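# Reattach blue conveyor section and roll four crates to end

## Task

Attach the detached blue section to the gravity roller conveyor again so that it lines up straight with the rest, then get all four crates to travel to the conveyor's far end.

## Robot and tools

Robot: two six-joint arms, left_arm and right_arm, each ending in a five-finger hand (right_arm a right hand, left_arm its mirror). Bases sit near (-0.033, +0.400, 0) m for left_arm and (+0.028, -0.507, 0) m for right_arm in the scene frame. Scene frame: origin at table height midway between the arms, +x out over the table, +z up, left_arm toward +y. Left and right are arm names, not image sides. Cameras: cam_high (fixed, 896x504), cam_left_wrist and cam_right_wrist (672x504, fisheye).

Hand point: a point 0.05 m in front of the palm and 0.15 m out from the wrist flange. Its +z runs along straight fingers, +y out of the palm, +x across the palm away from the thumb (toward the thumb on the left hand). Finger tips reach 0.06 to 0.07 m past it. A wrist bracket on the little-finger side can strike objects, and with fingers level the wrist can hang below the point and touch the table first.

The 28-number row (used by execute_actions and move): one flat list covering both arms. Positions 1-6: left_arm dx, dy, dz, rx, ry, rz. Positions 7-14: left hand little, ring, middle, index, thumb_bend, thumb_turn, force_limit, speed. Positions 15-20: right_arm dx, dy, dz, rx, ry, rz. Positions 21-28: right hand in the same eight-number order. All values lie in [-1, 1]. The pose numbers are offsets, not poses: each counts from that arm's current Hand target, along that Hand target's own axes, with 1.0 equal to 0.6 m or 180 degrees; rx, ry, rz form one rotation vector. Sending six zeros re-requests the current Hand target. Finger numbers are absolute targets: +1 open/straight, -1 closed; thumb_turn +1 beside the palm, -1 opposite the fingers. force_limit maps -1 to about 0 N and +1 to 10 N at the fingertip (15 N for the two thumb motors). speed rises from near zero at -1 to full at +0.48 and stays full above. There is no 'no change' value: to keep a hand as is, repeat its last executed eight numbers; if none were sent yet, copy hand_measured plus hand_force_limit and hand_speed. Closing at speed -0.94 or lower gives a gentle grip. The hand grips objects about 0.035 to 0.065 m thick, handles down to about 0.025 m.

execute_actions: actions is a list of actions; each action is a table of up to 15 rows, one per 1/30 s step, and a short table repeats its final row. Every row in an action counts from the Hand target at the action's start, so repeated offsets keep moving. cameras picks images (['all'], [] or names); an empty actions list shows all cameras.

move: target is one row or up to 15 rows; every row is an offset from the same starting Hand targets, not chained. speed is the path's top speed in m/s, 0.002 to 3.6 (default 0.25), one value or one per target; rotation is capped at twice that in rad/s. blend, in m, rounds corners of a list (0 means stop at each). stop_force, 3 to 120 N, ends an arm's path when its wrist sensor feels that much push against the motion; not reliable for light or turning contacts, and not usable with blocking=false. zero (with stop_force only) picks whether the sensor is re-zeroed first. blocking=false returns after about 0.5 s while the move continues. The result adds a 'move:' line: done, off_target, moving, held or fault, plus limits such as paced or held. Paths do not avoid obstacles; avoid routing close past an arm's own base.

wait: seconds 0 to 10, arms hold. stop: brakes a running move. zoom_image: camera plus region [x0, y0, x1, y1] in pixels, at most 504 by 504, on the latest image. show_instructions: shows reference images. zero_wrist_force: arm 'left_arm' or 'right_arm'. finished_scene: scene is the current scene's number; irreversible.

Results: end_effector_position (m), end_effector_quat_wxyz and velocities in each arm's own base frame; fixed cameras and table in the scene frame. Hand target is the last commanded pose after a clip limiting orientation to 32 degrees from the measured one; the hand often rests short, and a further offset closes the gap. hand_measured, hand_stopped_by (moving, target, force, stalled, fault) and hand_load_n (N at the fingertip, positive pushing open) follow the motor order. Wrist force/torque are in the end effector axes, zeroed at scene start. Joint torques include arm weight. MOTOR HOT warns of heating.

Avoid: pushing past a firm contact (arms are stiff); torque faults (shoulder/elbow 139 N m, wrist joints 26 N m) or about 150 N outside force cause a 10 s stop; hard hits on fixed or heavy items; letting crates or the section fall or leave the work area; releasing moving parts; overloading fingers; pressing the arms or hands against each other. Loose items may get nudged by outside pushes, so check the images before finishing.

Each tool is called as name([rows], argument=value, ...), one row to a line, values as JSON.

Reference images:

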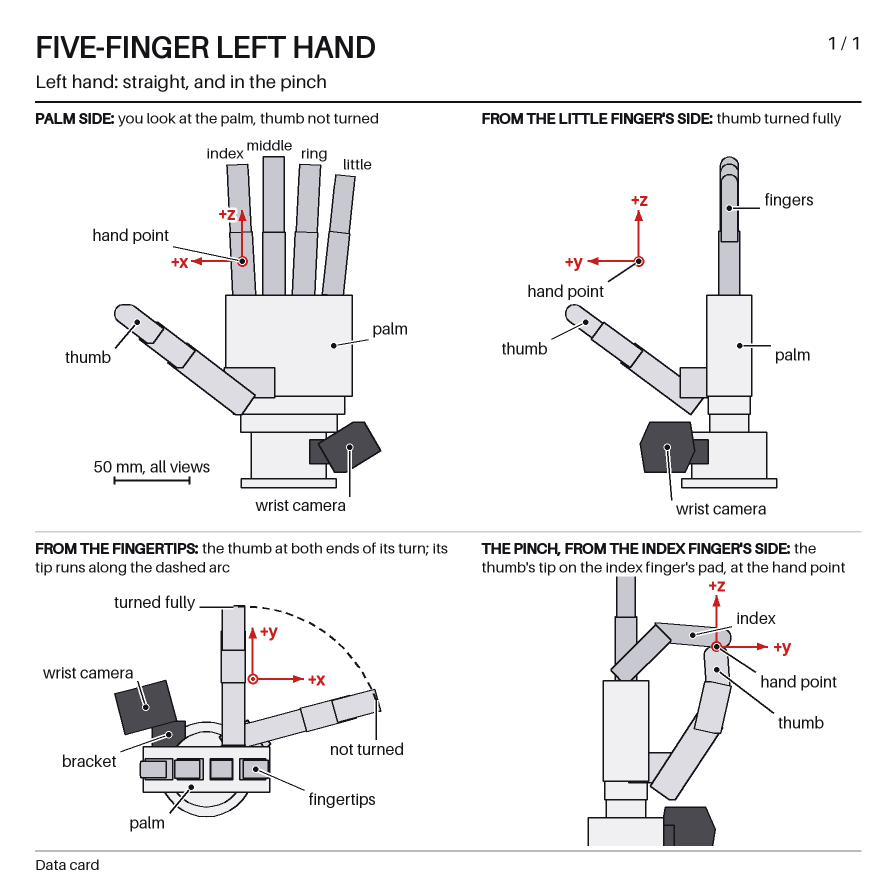

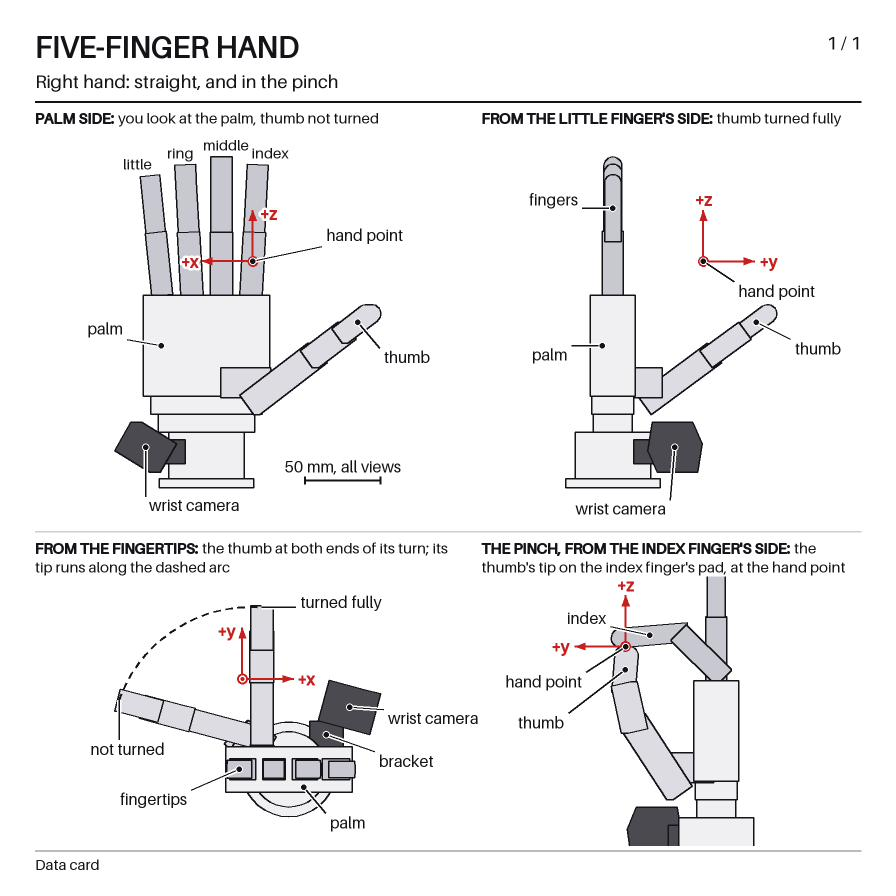

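## Session

execute_actions(actions=[])

Scene clock: 0.00 s.
left_arm: end_effector_position=(+0.3659, +0.4766, +0.2142) hand_measured=(+1.000, +1.000, +1.000, +1.000, +1.000, +1.000) hand_load_n=(+0.0, +0.0, +0.0, +0.0, +0.0, +0.0) hand_stopped_by=(target, target, target, target, target, target) hand_force_limit=0.00 hand_speed=-0.80 end_effector_quat_wxyz=(+0.743, -0.608, -0.266, +0.088) | right_arm: end_effector_position=(+0.8848, +0.1160, +0.2962) hand_measured=(+1.000, +1.000, +1.000, +1.000, +1.000, +1.000) hand_load_n=(+0.5, +0.0, +0.0, +0.0, +0.0, +0.0) hand_stopped_by=(target, target, target, target, target, target) hand_force_limit=0.00 hand_speed=-0.80 end_effector_quat_wxyz=(-0.550, +0.606, -0.449, +0.358)
Joint positions: left_arm=[3.881 -1.899 -1.918 4.339 -2.901 3.355] | right_arm=[-0.2 -0.843 0.825 0.18 1.02 -3.167]
Joint velocities: within noise
Joint torques (N m): no reading
Wrist force (N): no reading
Wrist torque (N m): no reading
Wrist force, peak (N): no reading
Hand target: left_arm +0.3659, +0.4766, +0.2142; +0.743, -0.608, -0.266, +0.088 | right_arm +0.8848, +0.1160, +0.2962; -0.550, +0.606, -0.449, +0.358

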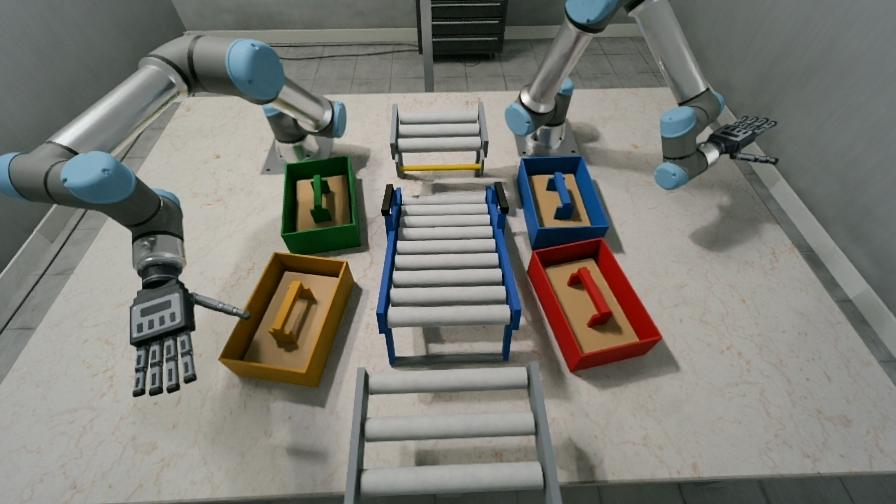

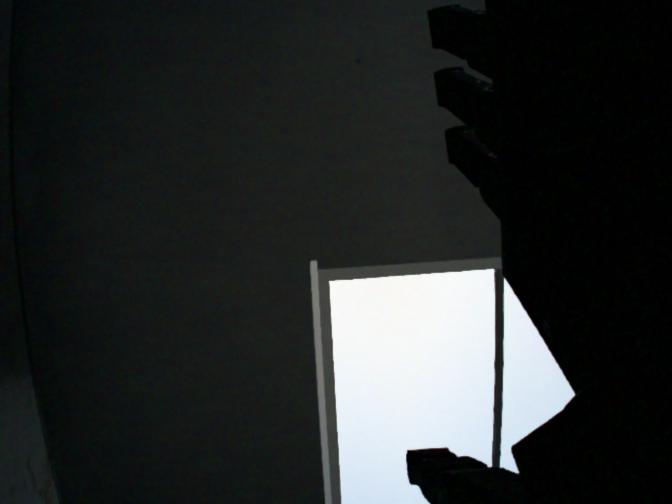

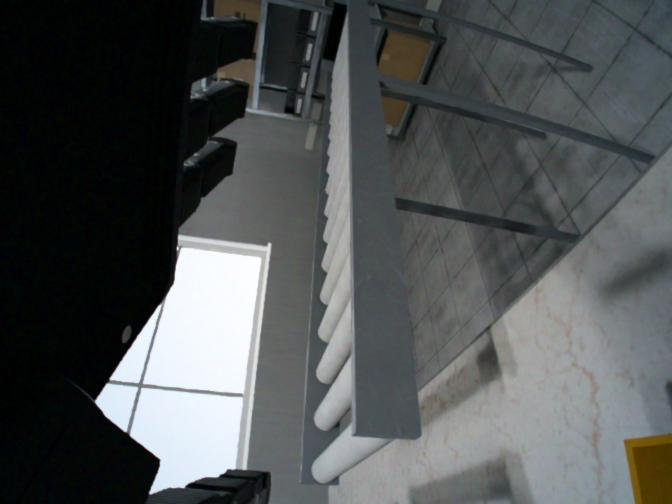

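zoom_image(camera="cam_high", region=[340, 80, 560, 230])

zoom_image(camera="cam_high", region=[330, 260, 580, 504])

zoom_image(camera="cam_right_wrist", region=[200, 0, 672, 504])

Scaled by 2.291 from the camera's 896x504 image, which has a finer 1280x720 frame.

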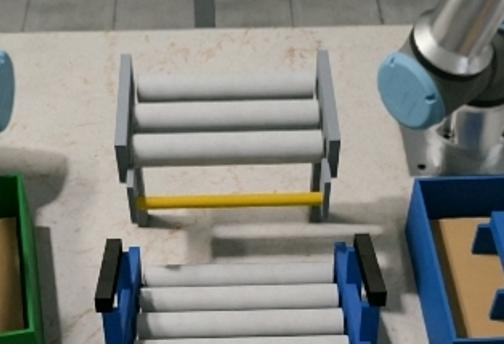

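Scaled by 2.016 from the camera's 896x504 image, which has a finer 1280x720 frame.

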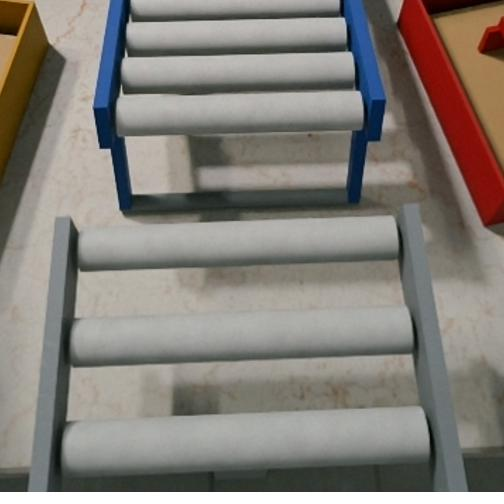

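Scaled by 1.000.

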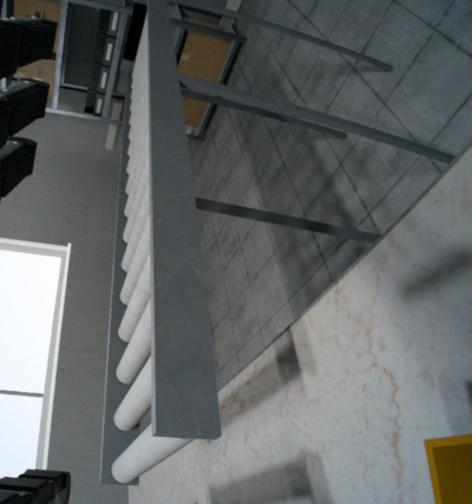

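zoom_image(camera="cam_high", region=[360, 170, 540, 370])

zoom_image(camera="cam_high", region=[360, 90, 520, 210])

zoom_image(camera="cam_high", region=[510, 140, 670, 380])

zoom_image(camera="cam_high", region=[210, 140, 370, 400])

Scaled by 2.520 from the camera's 896x504 image, which has a finer 1280x720 frame.

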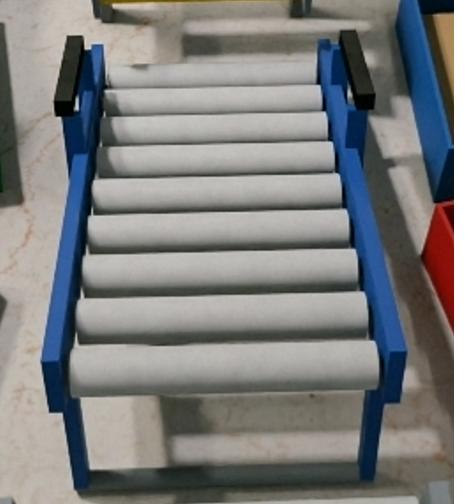

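Scaled by 3.150 from the camera's 896x504 image, which has a finer 1280x720 frame.

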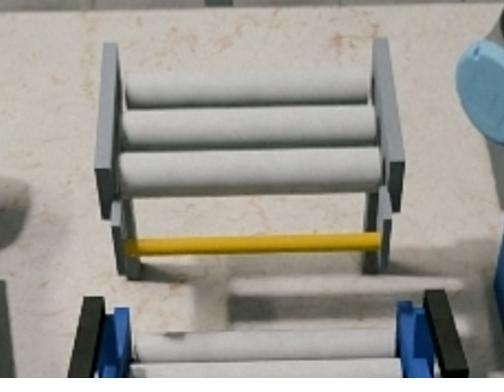

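Scaled by 2.100 from the camera's 896x504 image, which has a finer 1280x720 frame.

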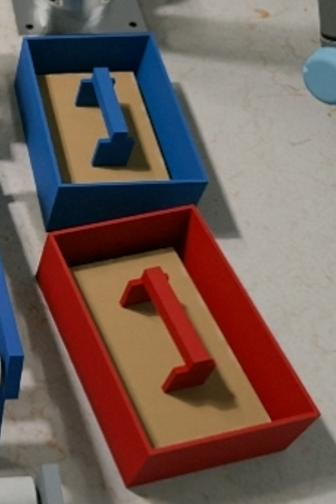

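Scaled by 1.938 from the camera's 896x504 image, which has a finer 1280x720 frame.

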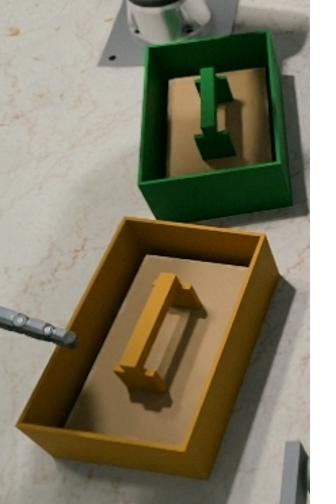

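move(target=[0,0,0,0,0,0,1,1,1,1,1,1,0,-0.8,-0.667,-0.12,-0.608,-0.283,0.434,0.477,1,1,1,1,1,1,0,-0.8], speed=0.3, cameras=["all"])

Scene clock: 159.80 s.
left_arm: end_effector_position=(+0.3659, +0.4766, +0.2142) hand_measured=(+1.000, +1.000, +1.000, +1.000, +1.000, +1.000) hand_load_n=(+0.0, +0.0, +0.0, +0.0, +0.0, -0.5) hand_stopped_by=(target, target, target, target, target, target) hand_force_limit=0.00 hand_speed=-0.80 end_effector_quat_wxyz=(+0.743, -0.608, -0.266, +0.088) | right_arm: end_effector_position=(+0.4207, +0.3646, +0.4415) hand_measured=(+1.000, +1.000, +1.000, +1.000, +1.000, +1.000) hand_load_n=(+0.0, +0.0, +0.0, +0.0, +0.0, +0.0) hand_stopped_by=(target, target, target, target, target, target) hand_force_limit=0.00 hand_speed=-0.80 end_effector_quat_wxyz=(-0.002, -0.001, +1.000, +0.000)
Joint positions: left_arm=[3.881 -1.899 -1.918 4.339 -2.901 3.355] | right_arm=[0.389 -1.022 0.584 2.012 1.57 -1.183]
Joint torques (N m): left_arm=[1.27 29.13 19.88 2.01 0.76 -0.14] | right_arm=[6.97 -42.28 -7.91 4.17 -1.85 1.59]
Wrist force (N): left_arm=[-0.2 -0.1 -0.1] | right_arm=[0.5 -1.6 1.2]
Wrist torque (N m): left_arm=[0.00 0.03 -0.02] | right_arm=[-0.04 -0.13 -0.17]
Wrist force, peak (N): left_arm=[-0.3 0.0 0.4] | right_arm=[0.8 -1.8 1.6]
Hand target: left_arm +0.3659, +0.4766, +0.2142; +0.743, -0.608, -0.266, +0.088 | right_arm +0.4206, +0.3646, +0.4416; -0.002, +0.000, +1.000, +0.000
Off the commanded pose: left_arm 0.000 m, 0 deg | right_arm 0.000 m, 0 deg.
move: done

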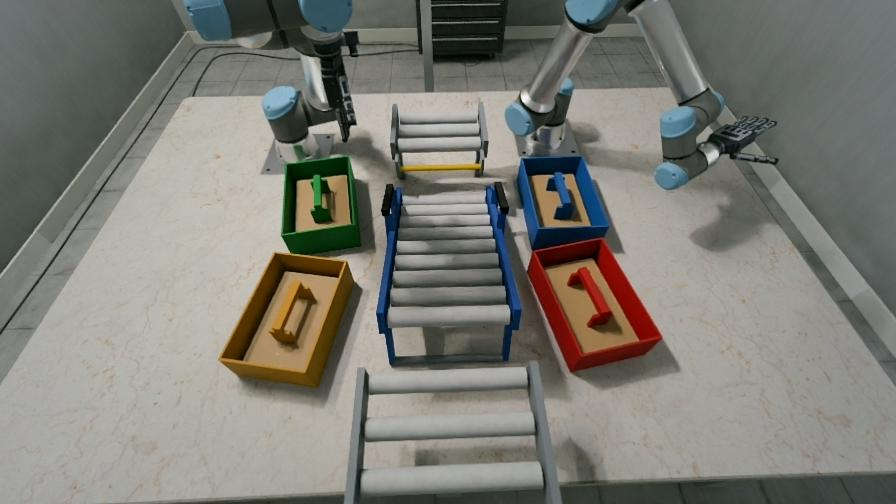

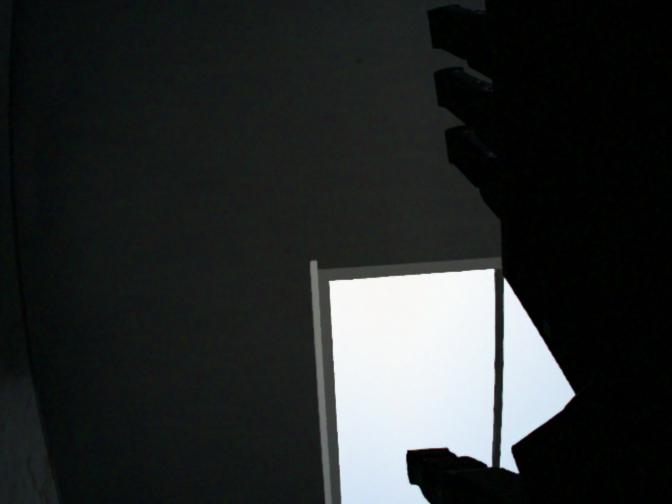

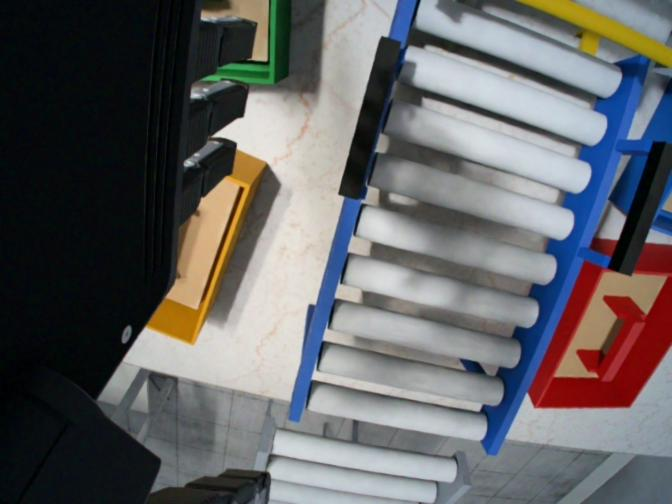

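zoom_image(camera="cam_right_wrist", region=[320, 0, 672, 300])

Scaled by 1.432 from the camera's 672x504 image, which has a finer 960x720 frame.

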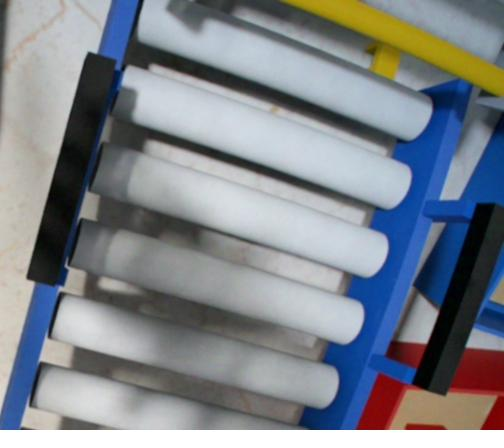

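move(target=[0,0,0,0,0,0,1,1,1,1,1,1,0,-0.8,0.48,0.0,0.12,0,0,0,1,1,1,1,1,1,0,-0.8], speed=0.3, cameras=["all"])

zoom_image(camera="cam_right_wrist", region=[200, 0, 672, 504])

Scene clock: 176.83 s.
left_arm: end_effector_position=(+0.3659, +0.4766, +0.2142) hand_measured=(+1.000, +1.000, +1.000, +1.000, +1.000, +1.000) hand_load_n=(-0.5, +0.0, +0.0, +0.0, +0.0, -0.5) hand_stopped_by=(target, target, target, target, target, target) hand_force_limit=0.00 hand_speed=-0.80 end_effector_quat_wxyz=(+0.743, -0.608, -0.266, +0.088) | right_arm: end_effector_position=(+0.1325, +0.3644, +0.3705) hand_measured=(+1.000, +1.000, +1.000, +1.000, +1.000, +1.000) hand_load_n=(+0.0, +0.0, +0.0, +0.0, +0.0, +0.0) hand_stopped_by=(target, target, target, target, target, target) hand_force_limit=0.00 hand_speed=-0.80 end_effector_quat_wxyz=(-0.002, +0.000, +1.000, +0.000)
Joint positions: left_arm=[3.881 -1.899 -1.918 4.339 -2.901 3.355] | right_arm=[0.817 -1.569 1.484 1.658 1.568 -0.754]
Joint torques (N m): left_arm=[1.6 29.61 20.21 2.07 0.9 -0.43] | right_arm=[5.8 -22.3 -9.01 1.01 1.97 1.66]
Wrist force (N): left_arm=[0.1 -0.1 0.1] | right_arm=[0.2 -1.7 1.4]
Wrist torque (N m): left_arm=[-0.02 -0.02 0.01] | right_arm=[-0.07 -0.12 -0.21]
Wrist force, peak (N): left_arm=[0.4 0.1 0.1] | right_arm=[1.3 -1.6 1.4]
Hand target: left_arm +0.3659, +0.4766, +0.2142; +0.743, -0.608, -0.266, +0.088 | right_arm +0.1324, +0.3644, +0.3705; -0.002, +0.000, +1.000, +0.000
Off the commanded pose: left_arm 0.000 m, 0 deg | right_arm 0.000 m, 0 deg.
move: done

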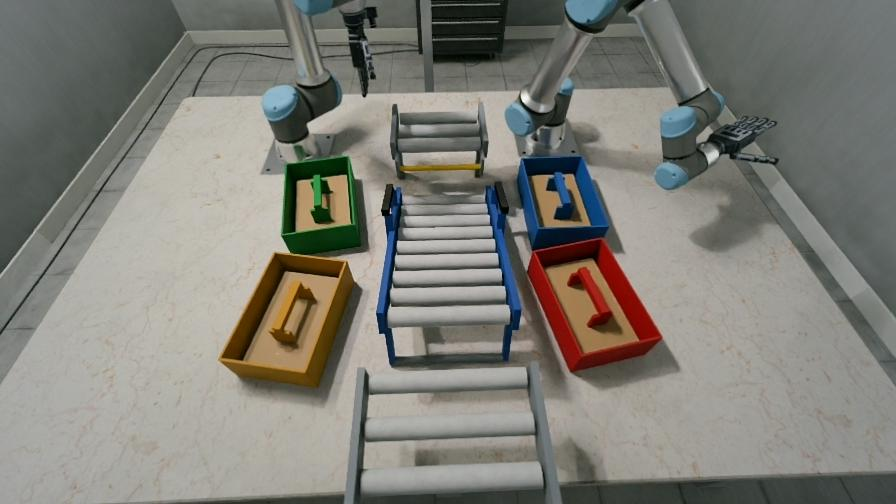

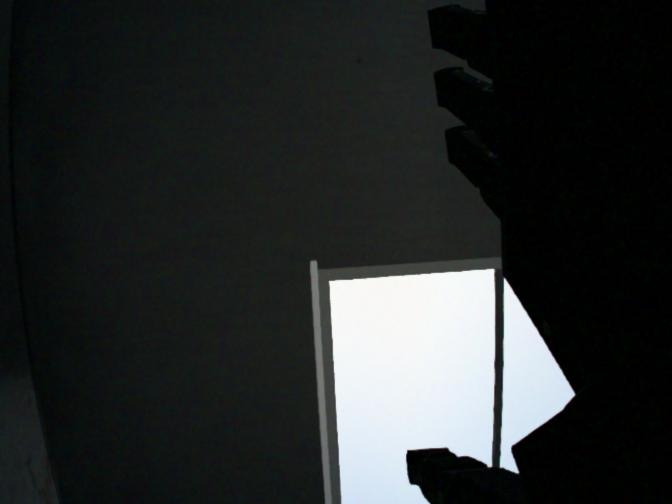

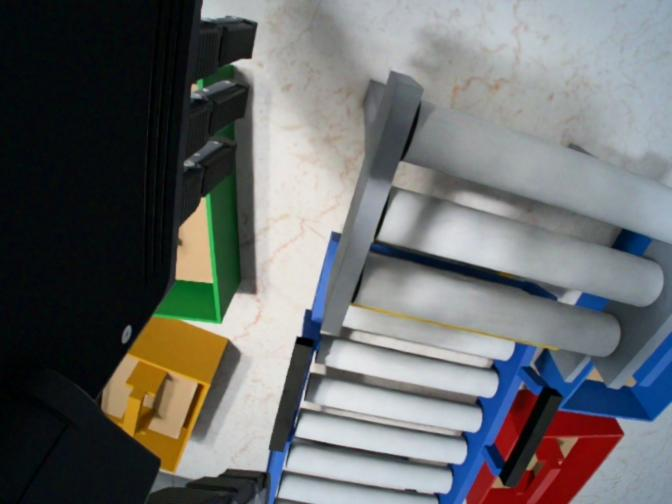

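Scaled by 1.000.

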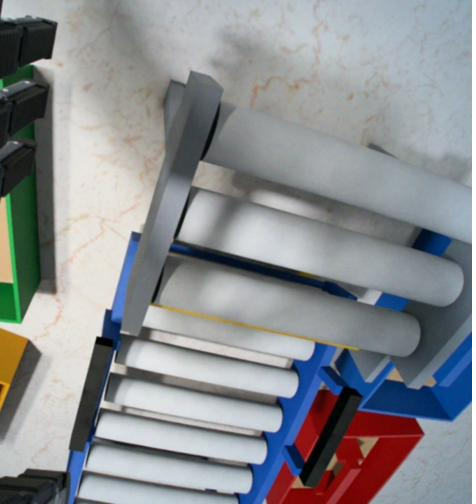

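move([
  [0,0,0,0,0,0,1,1,1,1,1,1,0,-0.8,-0.15,-0.285,0,0,0,0.5,1,1,1,1,1,1,0,-0.8],
  [0,0,0,0,0,0,1,1,1,1,1,1,0,-0.8,-0.31,-0.285,0.167,0,0.7071,0.7071,1,1,1,1,1,1,0,-0.8],
], speed=0.4, cameras=["cam_high","cam_right_wrist"])

zoom_image(camera="cam_right_wrist", region=[200, 0, 672, 504])

Scene clock: 214.17 s.
left_arm: end_effector_position=(+0.3659, +0.4766, +0.2142) hand_measured=(+1.000, +1.000, +1.000, +1.000, +1.000, +1.000) hand_load_n=(+0.0, +0.0, +0.0, +0.0, +0.0, +0.0) hand_stopped_by=(target, target, target, target, target, target) hand_force_limit=0.00 hand_speed=-0.80 end_effector_quat_wxyz=(+0.743, -0.608, -0.266, +0.088) | right_arm: end_effector_position=(+0.3182, +0.1935, +0.2697) hand_measured=(+1.000, +1.000, +1.000, +1.000, +1.000, +1.000) hand_load_n=(+0.0, +0.0, +0.0, +0.0, +0.0, -0.5) hand_stopped_by=(target, target, target, target, target, target) hand_force_limit=0.00 hand_speed=-0.80 end_effector_quat_wxyz=(+0.707, -0.707, +0.001, +0.002)
Joint positions: left_arm=[3.881 -1.899 -1.918 4.339 -2.901 3.355] | right_arm=[-0.547 -1.264 2.301 2.105 0.548 0.004]
Joint torques (N m): left_arm=[1.59 30.8 20.5 2.4 1.03 -0.56] | right_arm=[-7.62 -15.37 0.86 2.35 -1.54 -1.49]
Wrist force (N): left_arm=[-0.1 0.0 -0.1] | right_arm=[0.0 -0.3 -0.4]
Wrist torque (N m): left_arm=[0.01 0.01 -0.01] | right_arm=[0.00 0.01 0.13]
Wrist force, peak (N): left_arm=[-0.4 0.1 -0.4] | right_arm=[0.4 -2.0 1.2]
Hand target: left_arm +0.3659, +0.4766, +0.2142; +0.743, -0.608, -0.266, +0.088 | right_arm +0.3182, +0.1935, +0.2697; +0.707, -0.707, +0.001, +0.001
Off the commanded pose: left_arm 0.000 m, 0 deg | right_arm 0.000 m, 0 deg.
move: done
Images, in order (width x height): cam_high 896x504, cam_right_wrist 672x504.

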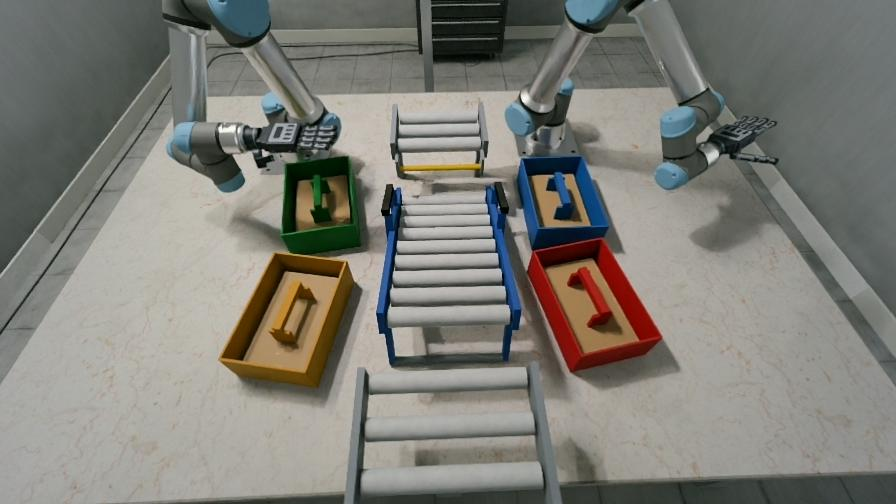

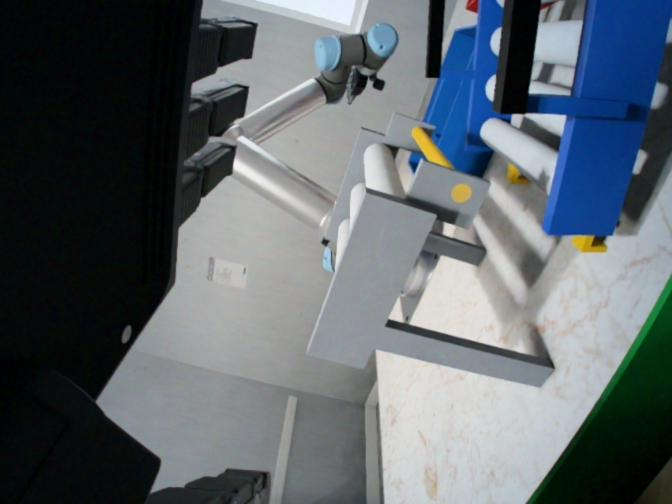

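Scaled by 1.000.

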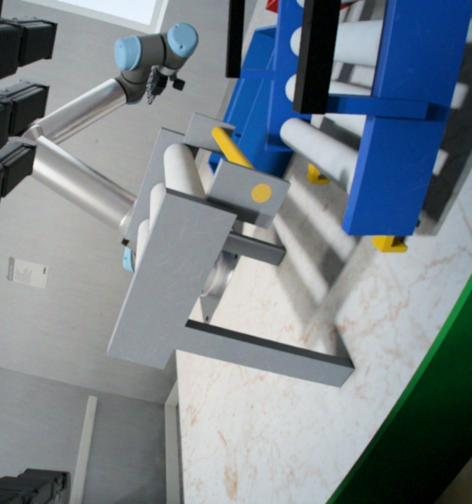

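zoom_image(camera="cam_right_wrist", region=[470, 100, 672, 290])

zoom_image(camera="cam_right_wrist", region=[400, 0, 672, 204])

Scaled by 2.495 from the camera's 672x504 image, which has a finer 960x720 frame.

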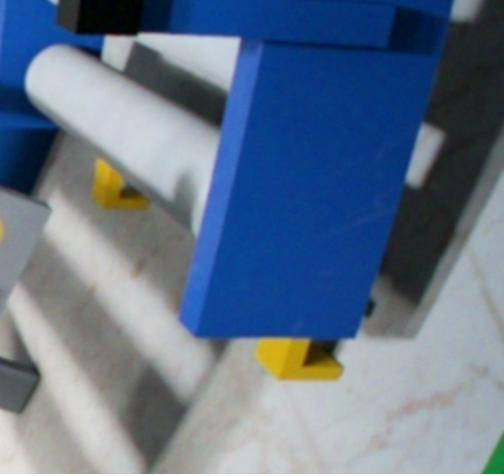

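Scaled by 1.853 from the camera's 672x504 image, which has a finer 960x720 frame.

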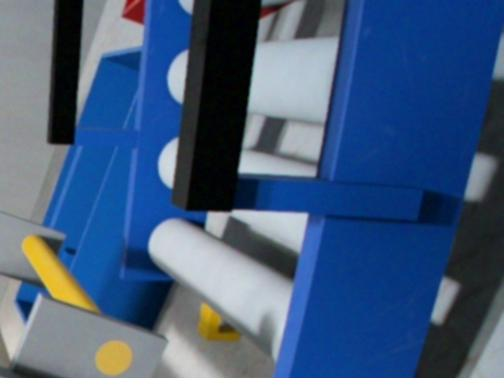

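zoom_image(camera="cam_high", region=[240, 80, 370, 200])

Scaled by 3.877 from the camera's 896x504 image, which has a finer 1280x720 frame.

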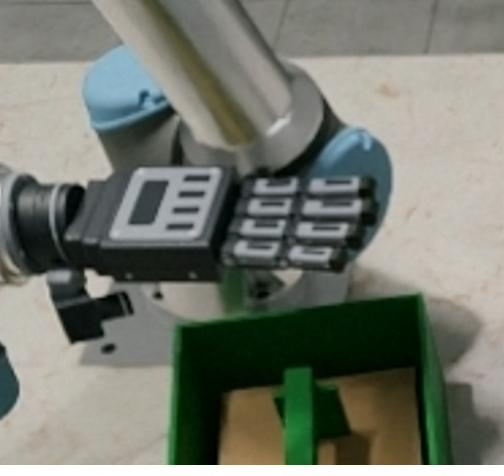

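move(target=[0,0,0,0,0,0,1,1,1,1,1,1,0,-0.8,0.35,0,0,0,0,0,1,1,1,1,1,1,0,-0.8], speed=0.3, cameras=["cam_high","cam_right_wrist"])

zoom_image(camera="cam_right_wrist", region=[300, 100, 672, 504])

Scene clock: 405.33 s.
left_arm: end_effector_position=(+0.3659, +0.4766, +0.2142) hand_measured=(+1.000, +1.000, +1.000, +1.000, +1.000, +1.000) hand_load_n=(+0.0, +0.0, +0.0, +0.0, +0.0, +0.0) hand_stopped_by=(target, target, target, target, target, target) hand_force_limit=0.00 hand_speed=-0.80 end_effector_quat_wxyz=(+0.743, -0.608, -0.266, +0.088) | right_arm: end_effector_position=(+0.5281, +0.1937, +0.2690) hand_measured=(+1.000, +1.000, +1.000, +1.000, +1.000, +1.000) hand_load_n=(+0.0, +0.0, +0.0, +0.0, +0.0, -0.5) hand_stopped_by=(target, target, target, target, target, target) hand_force_limit=0.00 hand_speed=-0.80 end_effector_quat_wxyz=(+0.707, -0.707, +0.001, +0.001)
Joint positions: left_arm=[3.881 -1.899 -1.918 4.339 -2.901 3.355] | right_arm=[-0.34 -0.911 1.666 2.386 0.341 0.003]
Joint torques (N m): left_arm=[1.58 30.91 20.39 2.66 1.24 -0.52] | right_arm=[7.98 -32.77 -27.04 1.89 -1.58 1.62]
Wrist force (N): left_arm=[0.0 -0.1 0.2] | right_arm=[0.4 -0.2 -0.3]
Wrist torque (N m): left_arm=[-0.03 0.00 0.00] | right_arm=[-0.02 -0.03 -0.03]
Wrist force, peak (N): left_arm=[0.2 -0.1 0.4] | right_arm=[1.2 0.1 -0.2]
Hand target: left_arm +0.3659, +0.4766, +0.2142; +0.743, -0.608, -0.266, +0.088 | right_arm +0.5282, +0.1937, +0.2690; +0.707, -0.707, +0.001, +0.001
Off the commanded pose: left_arm 0.000 m, 0 deg | right_arm 0.000 m, 0 deg.
move: done
Images, in order (width x height): cam_high 896x504, cam_right_wrist 672x504.

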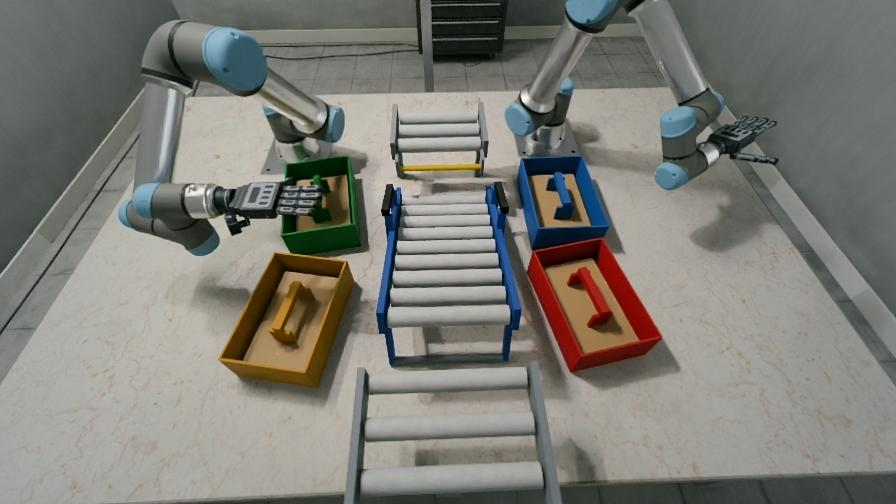

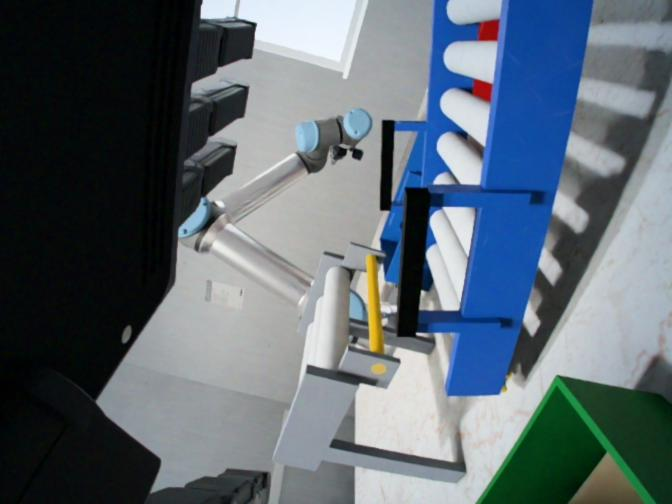

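Scaled by 1.248 from the camera's 672x504 image, which has a finer 960x720 frame.

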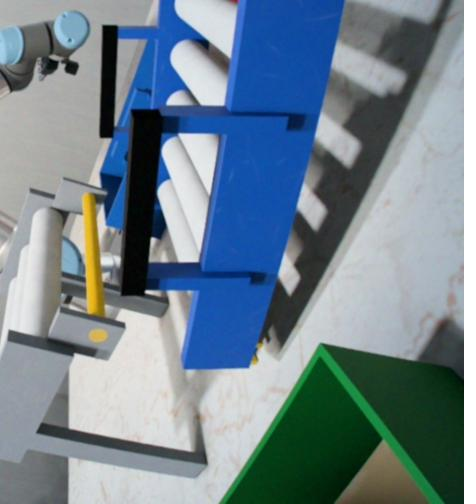

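move([
  [0.096,-0.317,0.04,-0.182,0.022,0.065,1,1,1,1,1,-1,0,-0.4,-0.06,-0.25,0,-0.385,-0.385,-0.385,1,1,1,1,1,-1,0,-0.4],
  [-0.1615,-0.532,-0.974,-0.547,0.065,0.196,1,1,1,1,1,-1,0,-0.4,-0.132,-0.252,0.12,0,0.7071,0.7071,1,1,1,1,1,-1,0,-0.4],
], speed=0.4, cameras=["all"])

Scene clock: 551.20 s.
left_arm: end_effector_position=(+0.5156, -0.1461, +0.4202) hand_measured=(+1.000, +1.000, +1.000, +1.000, +1.000, -1.000) hand_load_n=(+0.0, +0.0, +0.0, +0.0, +0.0, +0.0) hand_stopped_by=(target, target, target, target, target, target) hand_force_limit=0.00 hand_speed=-0.40 end_effector_quat_wxyz=(+0.001, +1.000, -0.001, +0.001) | right_arm: end_effector_position=(+0.4494, +0.2656, +0.4205) hand_measured=(+1.000, +1.000, +1.000, +1.000, +1.000, -1.000) hand_load_n=(+0.0, +0.0, +0.0, +0.0, +0.0, +0.0) hand_stopped_by=(target, target, target, target, target, target) hand_force_limit=0.00 hand_speed=-0.40 end_effector_quat_wxyz=(-0.002, +0.000, +1.000, +0.000)
Joint positions: left_arm=[3.242 -2.075 -0.713 1.219 -1.569 1.672] | right_arm=[0.166 -1.149 0.837 1.886 1.57 -1.405]
Joint torques (N m): left_arm=[-4.09 29.15 31.09 -4.63 2.12 -2.2] | right_arm=[-7.64 -26.86 -30.19 4.07 -1.62 -1.61]
Wrist force (N): left_arm=[-1.2 0.2 -1.5] | right_arm=[0.5 -1.6 1.2]
Wrist torque (N m): left_arm=[-0.01 0.33 0.17] | right_arm=[-0.04 -0.16 0.04]
Wrist force, peak (N): left_arm=[-1.2 1.5 -1.5] | right_arm=[0.2 -1.8 1.5]
Hand target: left_arm +0.5157, -0.1462, +0.4202; +0.001, +1.000, -0.001, +0.001 | right_arm +0.4494, +0.2656, +0.4205; -0.002, +0.000, +1.000, +0.000
Off the commanded pose: left_arm 0.000 m, 0 deg | right_arm 0.000 m, 0 deg.
move: done

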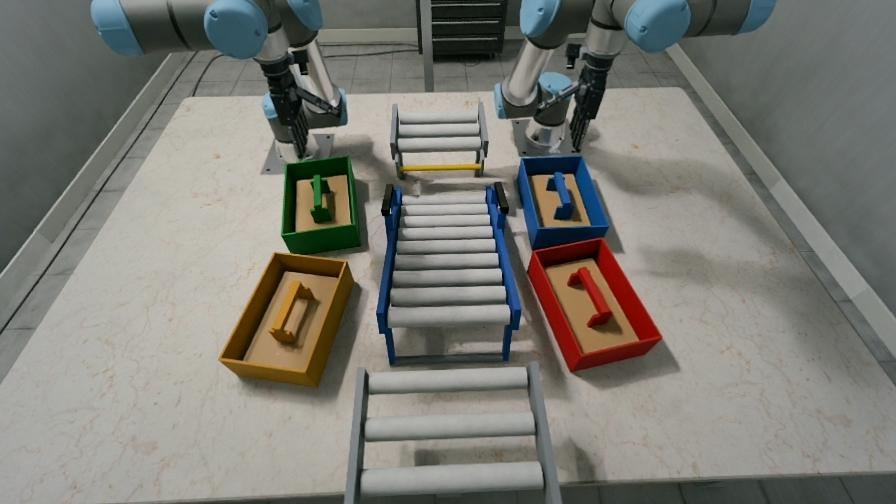

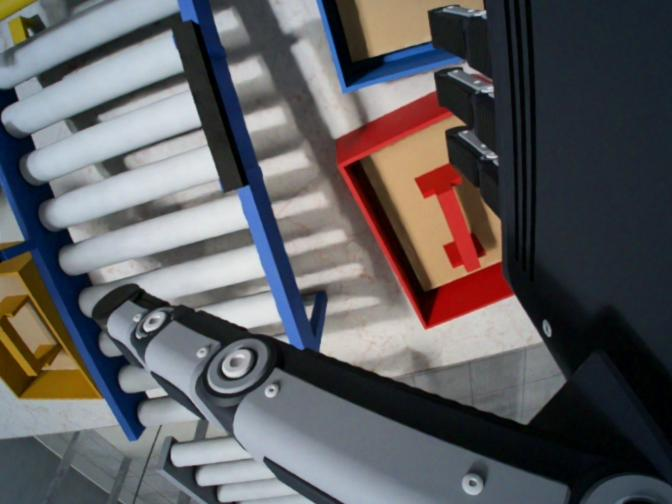

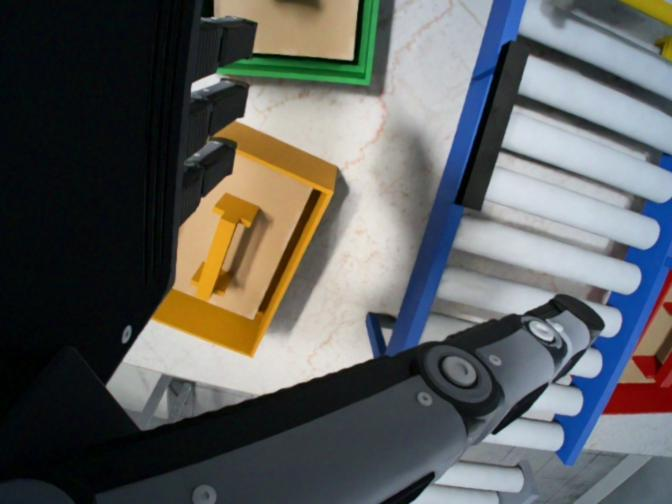

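move(target=[-0.0167,0.2047,0.2028,0,0.0833,0,1,1,1,1,1,-1,0,-0.4,0.0248,0.242,0.2033,0,-0.0833,0,1,1,1,1,1,-1,0,-0.4], speed=0.2, cameras=["all"])

zoom_image(camera="cam_high", region=[350, 100, 550, 260])

Scene clock: 599.73 s.
left_arm: end_effector_position=(+0.5056, -0.2692, +0.2988) hand_measured=(+1.000, +1.000, +1.000, +1.000, +1.000, -1.000) hand_load_n=(+0.0, +0.0, +0.0, +0.0, +0.0, +0.0) hand_stopped_by=(target, target, target, target, target, target) hand_force_limit=0.00 hand_speed=-0.40 end_effector_quat_wxyz=(+0.001, +0.991, -0.001, +0.131) | right_arm: end_effector_position=(+0.4340, +0.4107, +0.2986) hand_measured=(+1.000, +1.000, +1.000, +1.000, +1.000, -1.000) hand_load_n=(+0.0, +0.0, +0.0, +0.0, +0.0, +0.0) hand_stopped_by=(target, target, target, target, target, target) hand_force_limit=0.00 hand_speed=-0.40 end_effector_quat_wxyz=(+0.129, +0.000, +0.992, +0.000)
Joint positions: left_arm=[2.966 -1.92 -1.232 1.84 -1.614 1.402] | right_arm=[0.524 -1.146 1.133 1.359 1.699 -1.063]
Joint torques (N m): left_arm=[-3.96 37.62 7.68 0.28 -2.31 -2.23] | right_arm=[7.41 -28.66 -9 0.46 2.04 1.53]
Wrist force (N): left_arm=[-1.0 0.3 -1.7] | right_arm=[0.7 -1.9 1.5]
Wrist torque (N m): left_arm=[-0.01 0.34 0.18] | right_arm=[-0.09 -0.16 -0.16]
Wrist force, peak (N): left_arm=[-1.4 -0.6 -2.3] | right_arm=[-0.1 -2.5 0.7]
Hand target: left_arm +0.5056, -0.2693, +0.2987; +0.001, +0.991, -0.001, +0.131 | right_arm +0.4340, +0.4108, +0.2985; +0.129, +0.000, +0.992, +0.000
Off the commanded pose: left_arm 0.000 m, 0 deg | right_arm 0.000 m, 0 deg.
move: done

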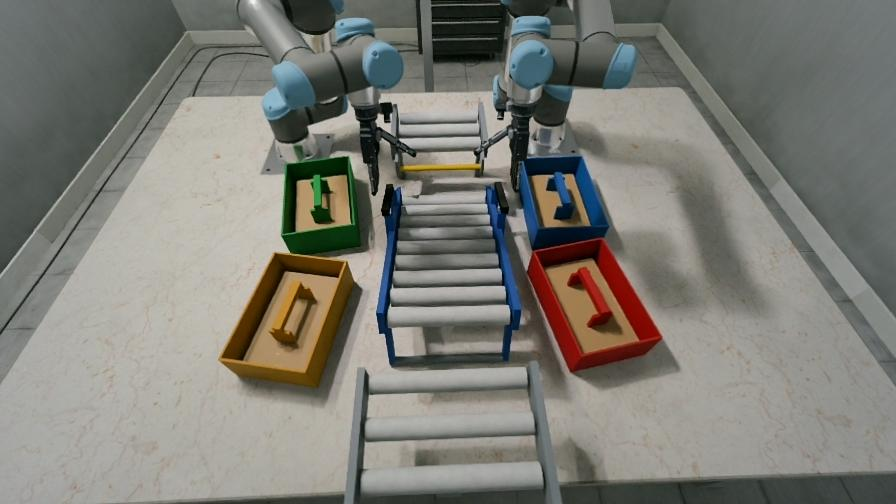

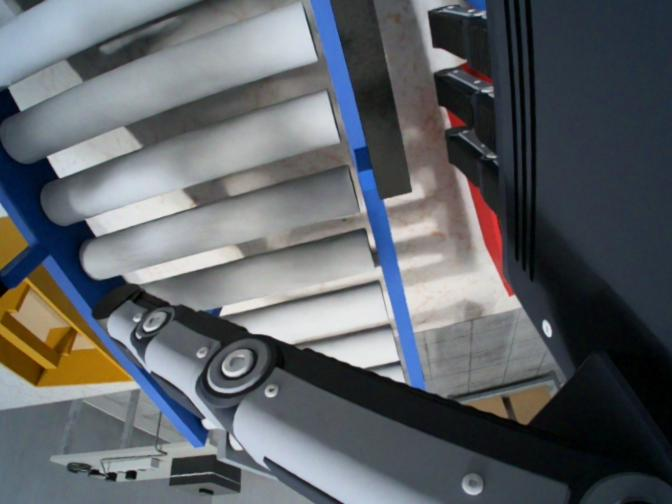

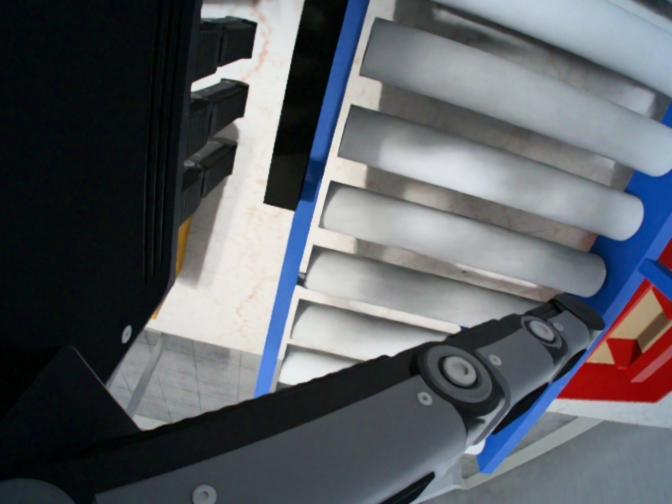

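Scaled by 2.520 from the camera's 896x504 image, which has a finer 1280x720 frame.

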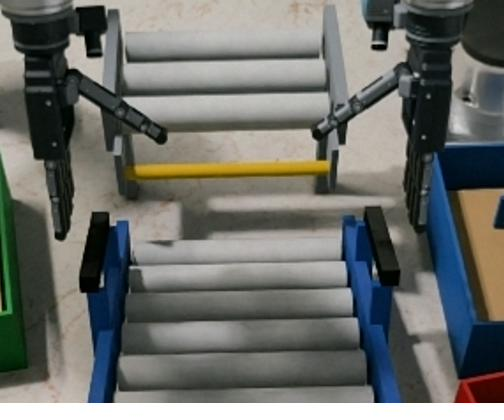

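move(target=[0,0,0.1,0,0,0,1,1,1,1,1,-1,0,-0.4,0,0,0.1,0,0,0,1,1,1,1,1,-1,0,-0.4], speed=0.12, cameras=["all"])

zoom_image(camera="cam_high", region=[350, 100, 550, 260])

Scene clock: 637.53 s.
left_arm: end_effector_position=(+0.5211, -0.2694, +0.2410) hand_measured=(+1.000, +1.000, +1.000, +1.000, +1.000, -1.000) hand_load_n=(+0.0, +0.0, +0.0, +0.0, +0.0, +0.0) hand_stopped_by=(target, target, target, target, target, target) hand_force_limit=0.00 hand_speed=-0.40 end_effector_quat_wxyz=(+0.001, +0.991, -0.001, +0.131) end_effector_velocity=(+0.001, +0.000, -0.001) end_effector_angular_velocity=(+0.000, -0.002, -0.002) | right_arm: end_effector_position=(+0.4493, +0.4108, +0.2407) hand_measured=(+1.000, +1.000, +1.000, +1.000, +1.000, -1.000) hand_load_n=(+0.0, +0.0, +0.0, +0.0, +0.0, +0.0) hand_stopped_by=(target, target, target, target, target, target) hand_force_limit=0.00 hand_speed=-0.40 end_effector_quat_wxyz=(+0.129, +0.000, +0.992, +0.000) end_effector_velocity=(+0.000, +0.000, -0.001) end_effector_angular_velocity=(+0.001, -0.002, +0.000)
Joint positions: left_arm=[2.971 -1.966 -1.316 1.971 -1.612 1.407] | right_arm=[0.508 -1.11 1.228 1.226 1.695 -1.078]
Joint velocities: left_arm=[0 -0.001 -0.002 0.005 0.001 0.003] | right_arm=[0.001 0 0.002 -0.005 0 0]
Joint torques (N m): left_arm=[7.76 25.37 7.65 0.17 2.04 2.24] | right_arm=[-8.4 -30.06 -9.43 0.66 -1.34 -1.42]
Wrist force (N): left_arm=[-1.1 0.7 -1.6] | right_arm=[0.9 -1.9 1.4]
Wrist torque (N m): left_arm=[0.07 0.38 -0.03] | right_arm=[-0.07 -0.18 0.05]
Wrist force, peak (N): left_arm=[-0.9 0.4 -2.5] | right_arm=[0.8 -2.2 1.8]
Hand target: left_arm +0.5212, -0.2694, +0.2408; +0.001, +0.991, -0.001, +0.131 | right_arm +0.4493, +0.4109, +0.2405; +0.129, +0.000, +0.992, +0.000
Off the commanded pose: left_arm 0.000 m, 0 deg | right_arm 0.000 m, 0 deg.
move: done

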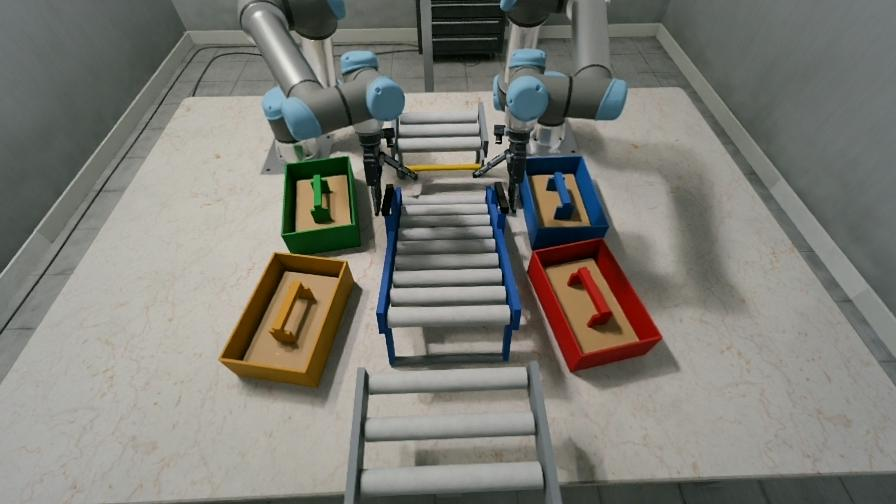

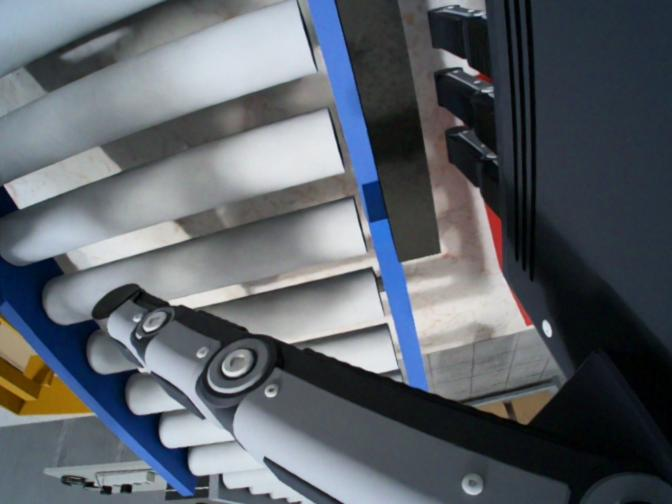

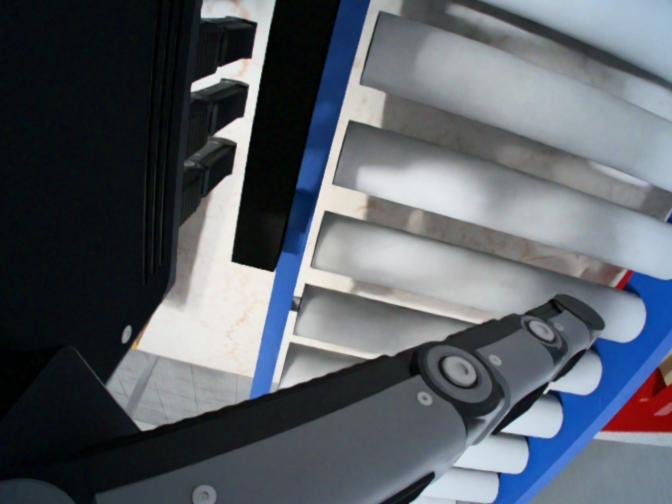

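Scaled by 2.520 from the camera's 896x504 image, which has a finer 1280x720 frame.

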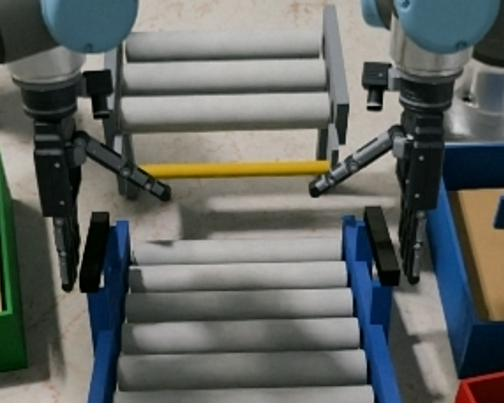

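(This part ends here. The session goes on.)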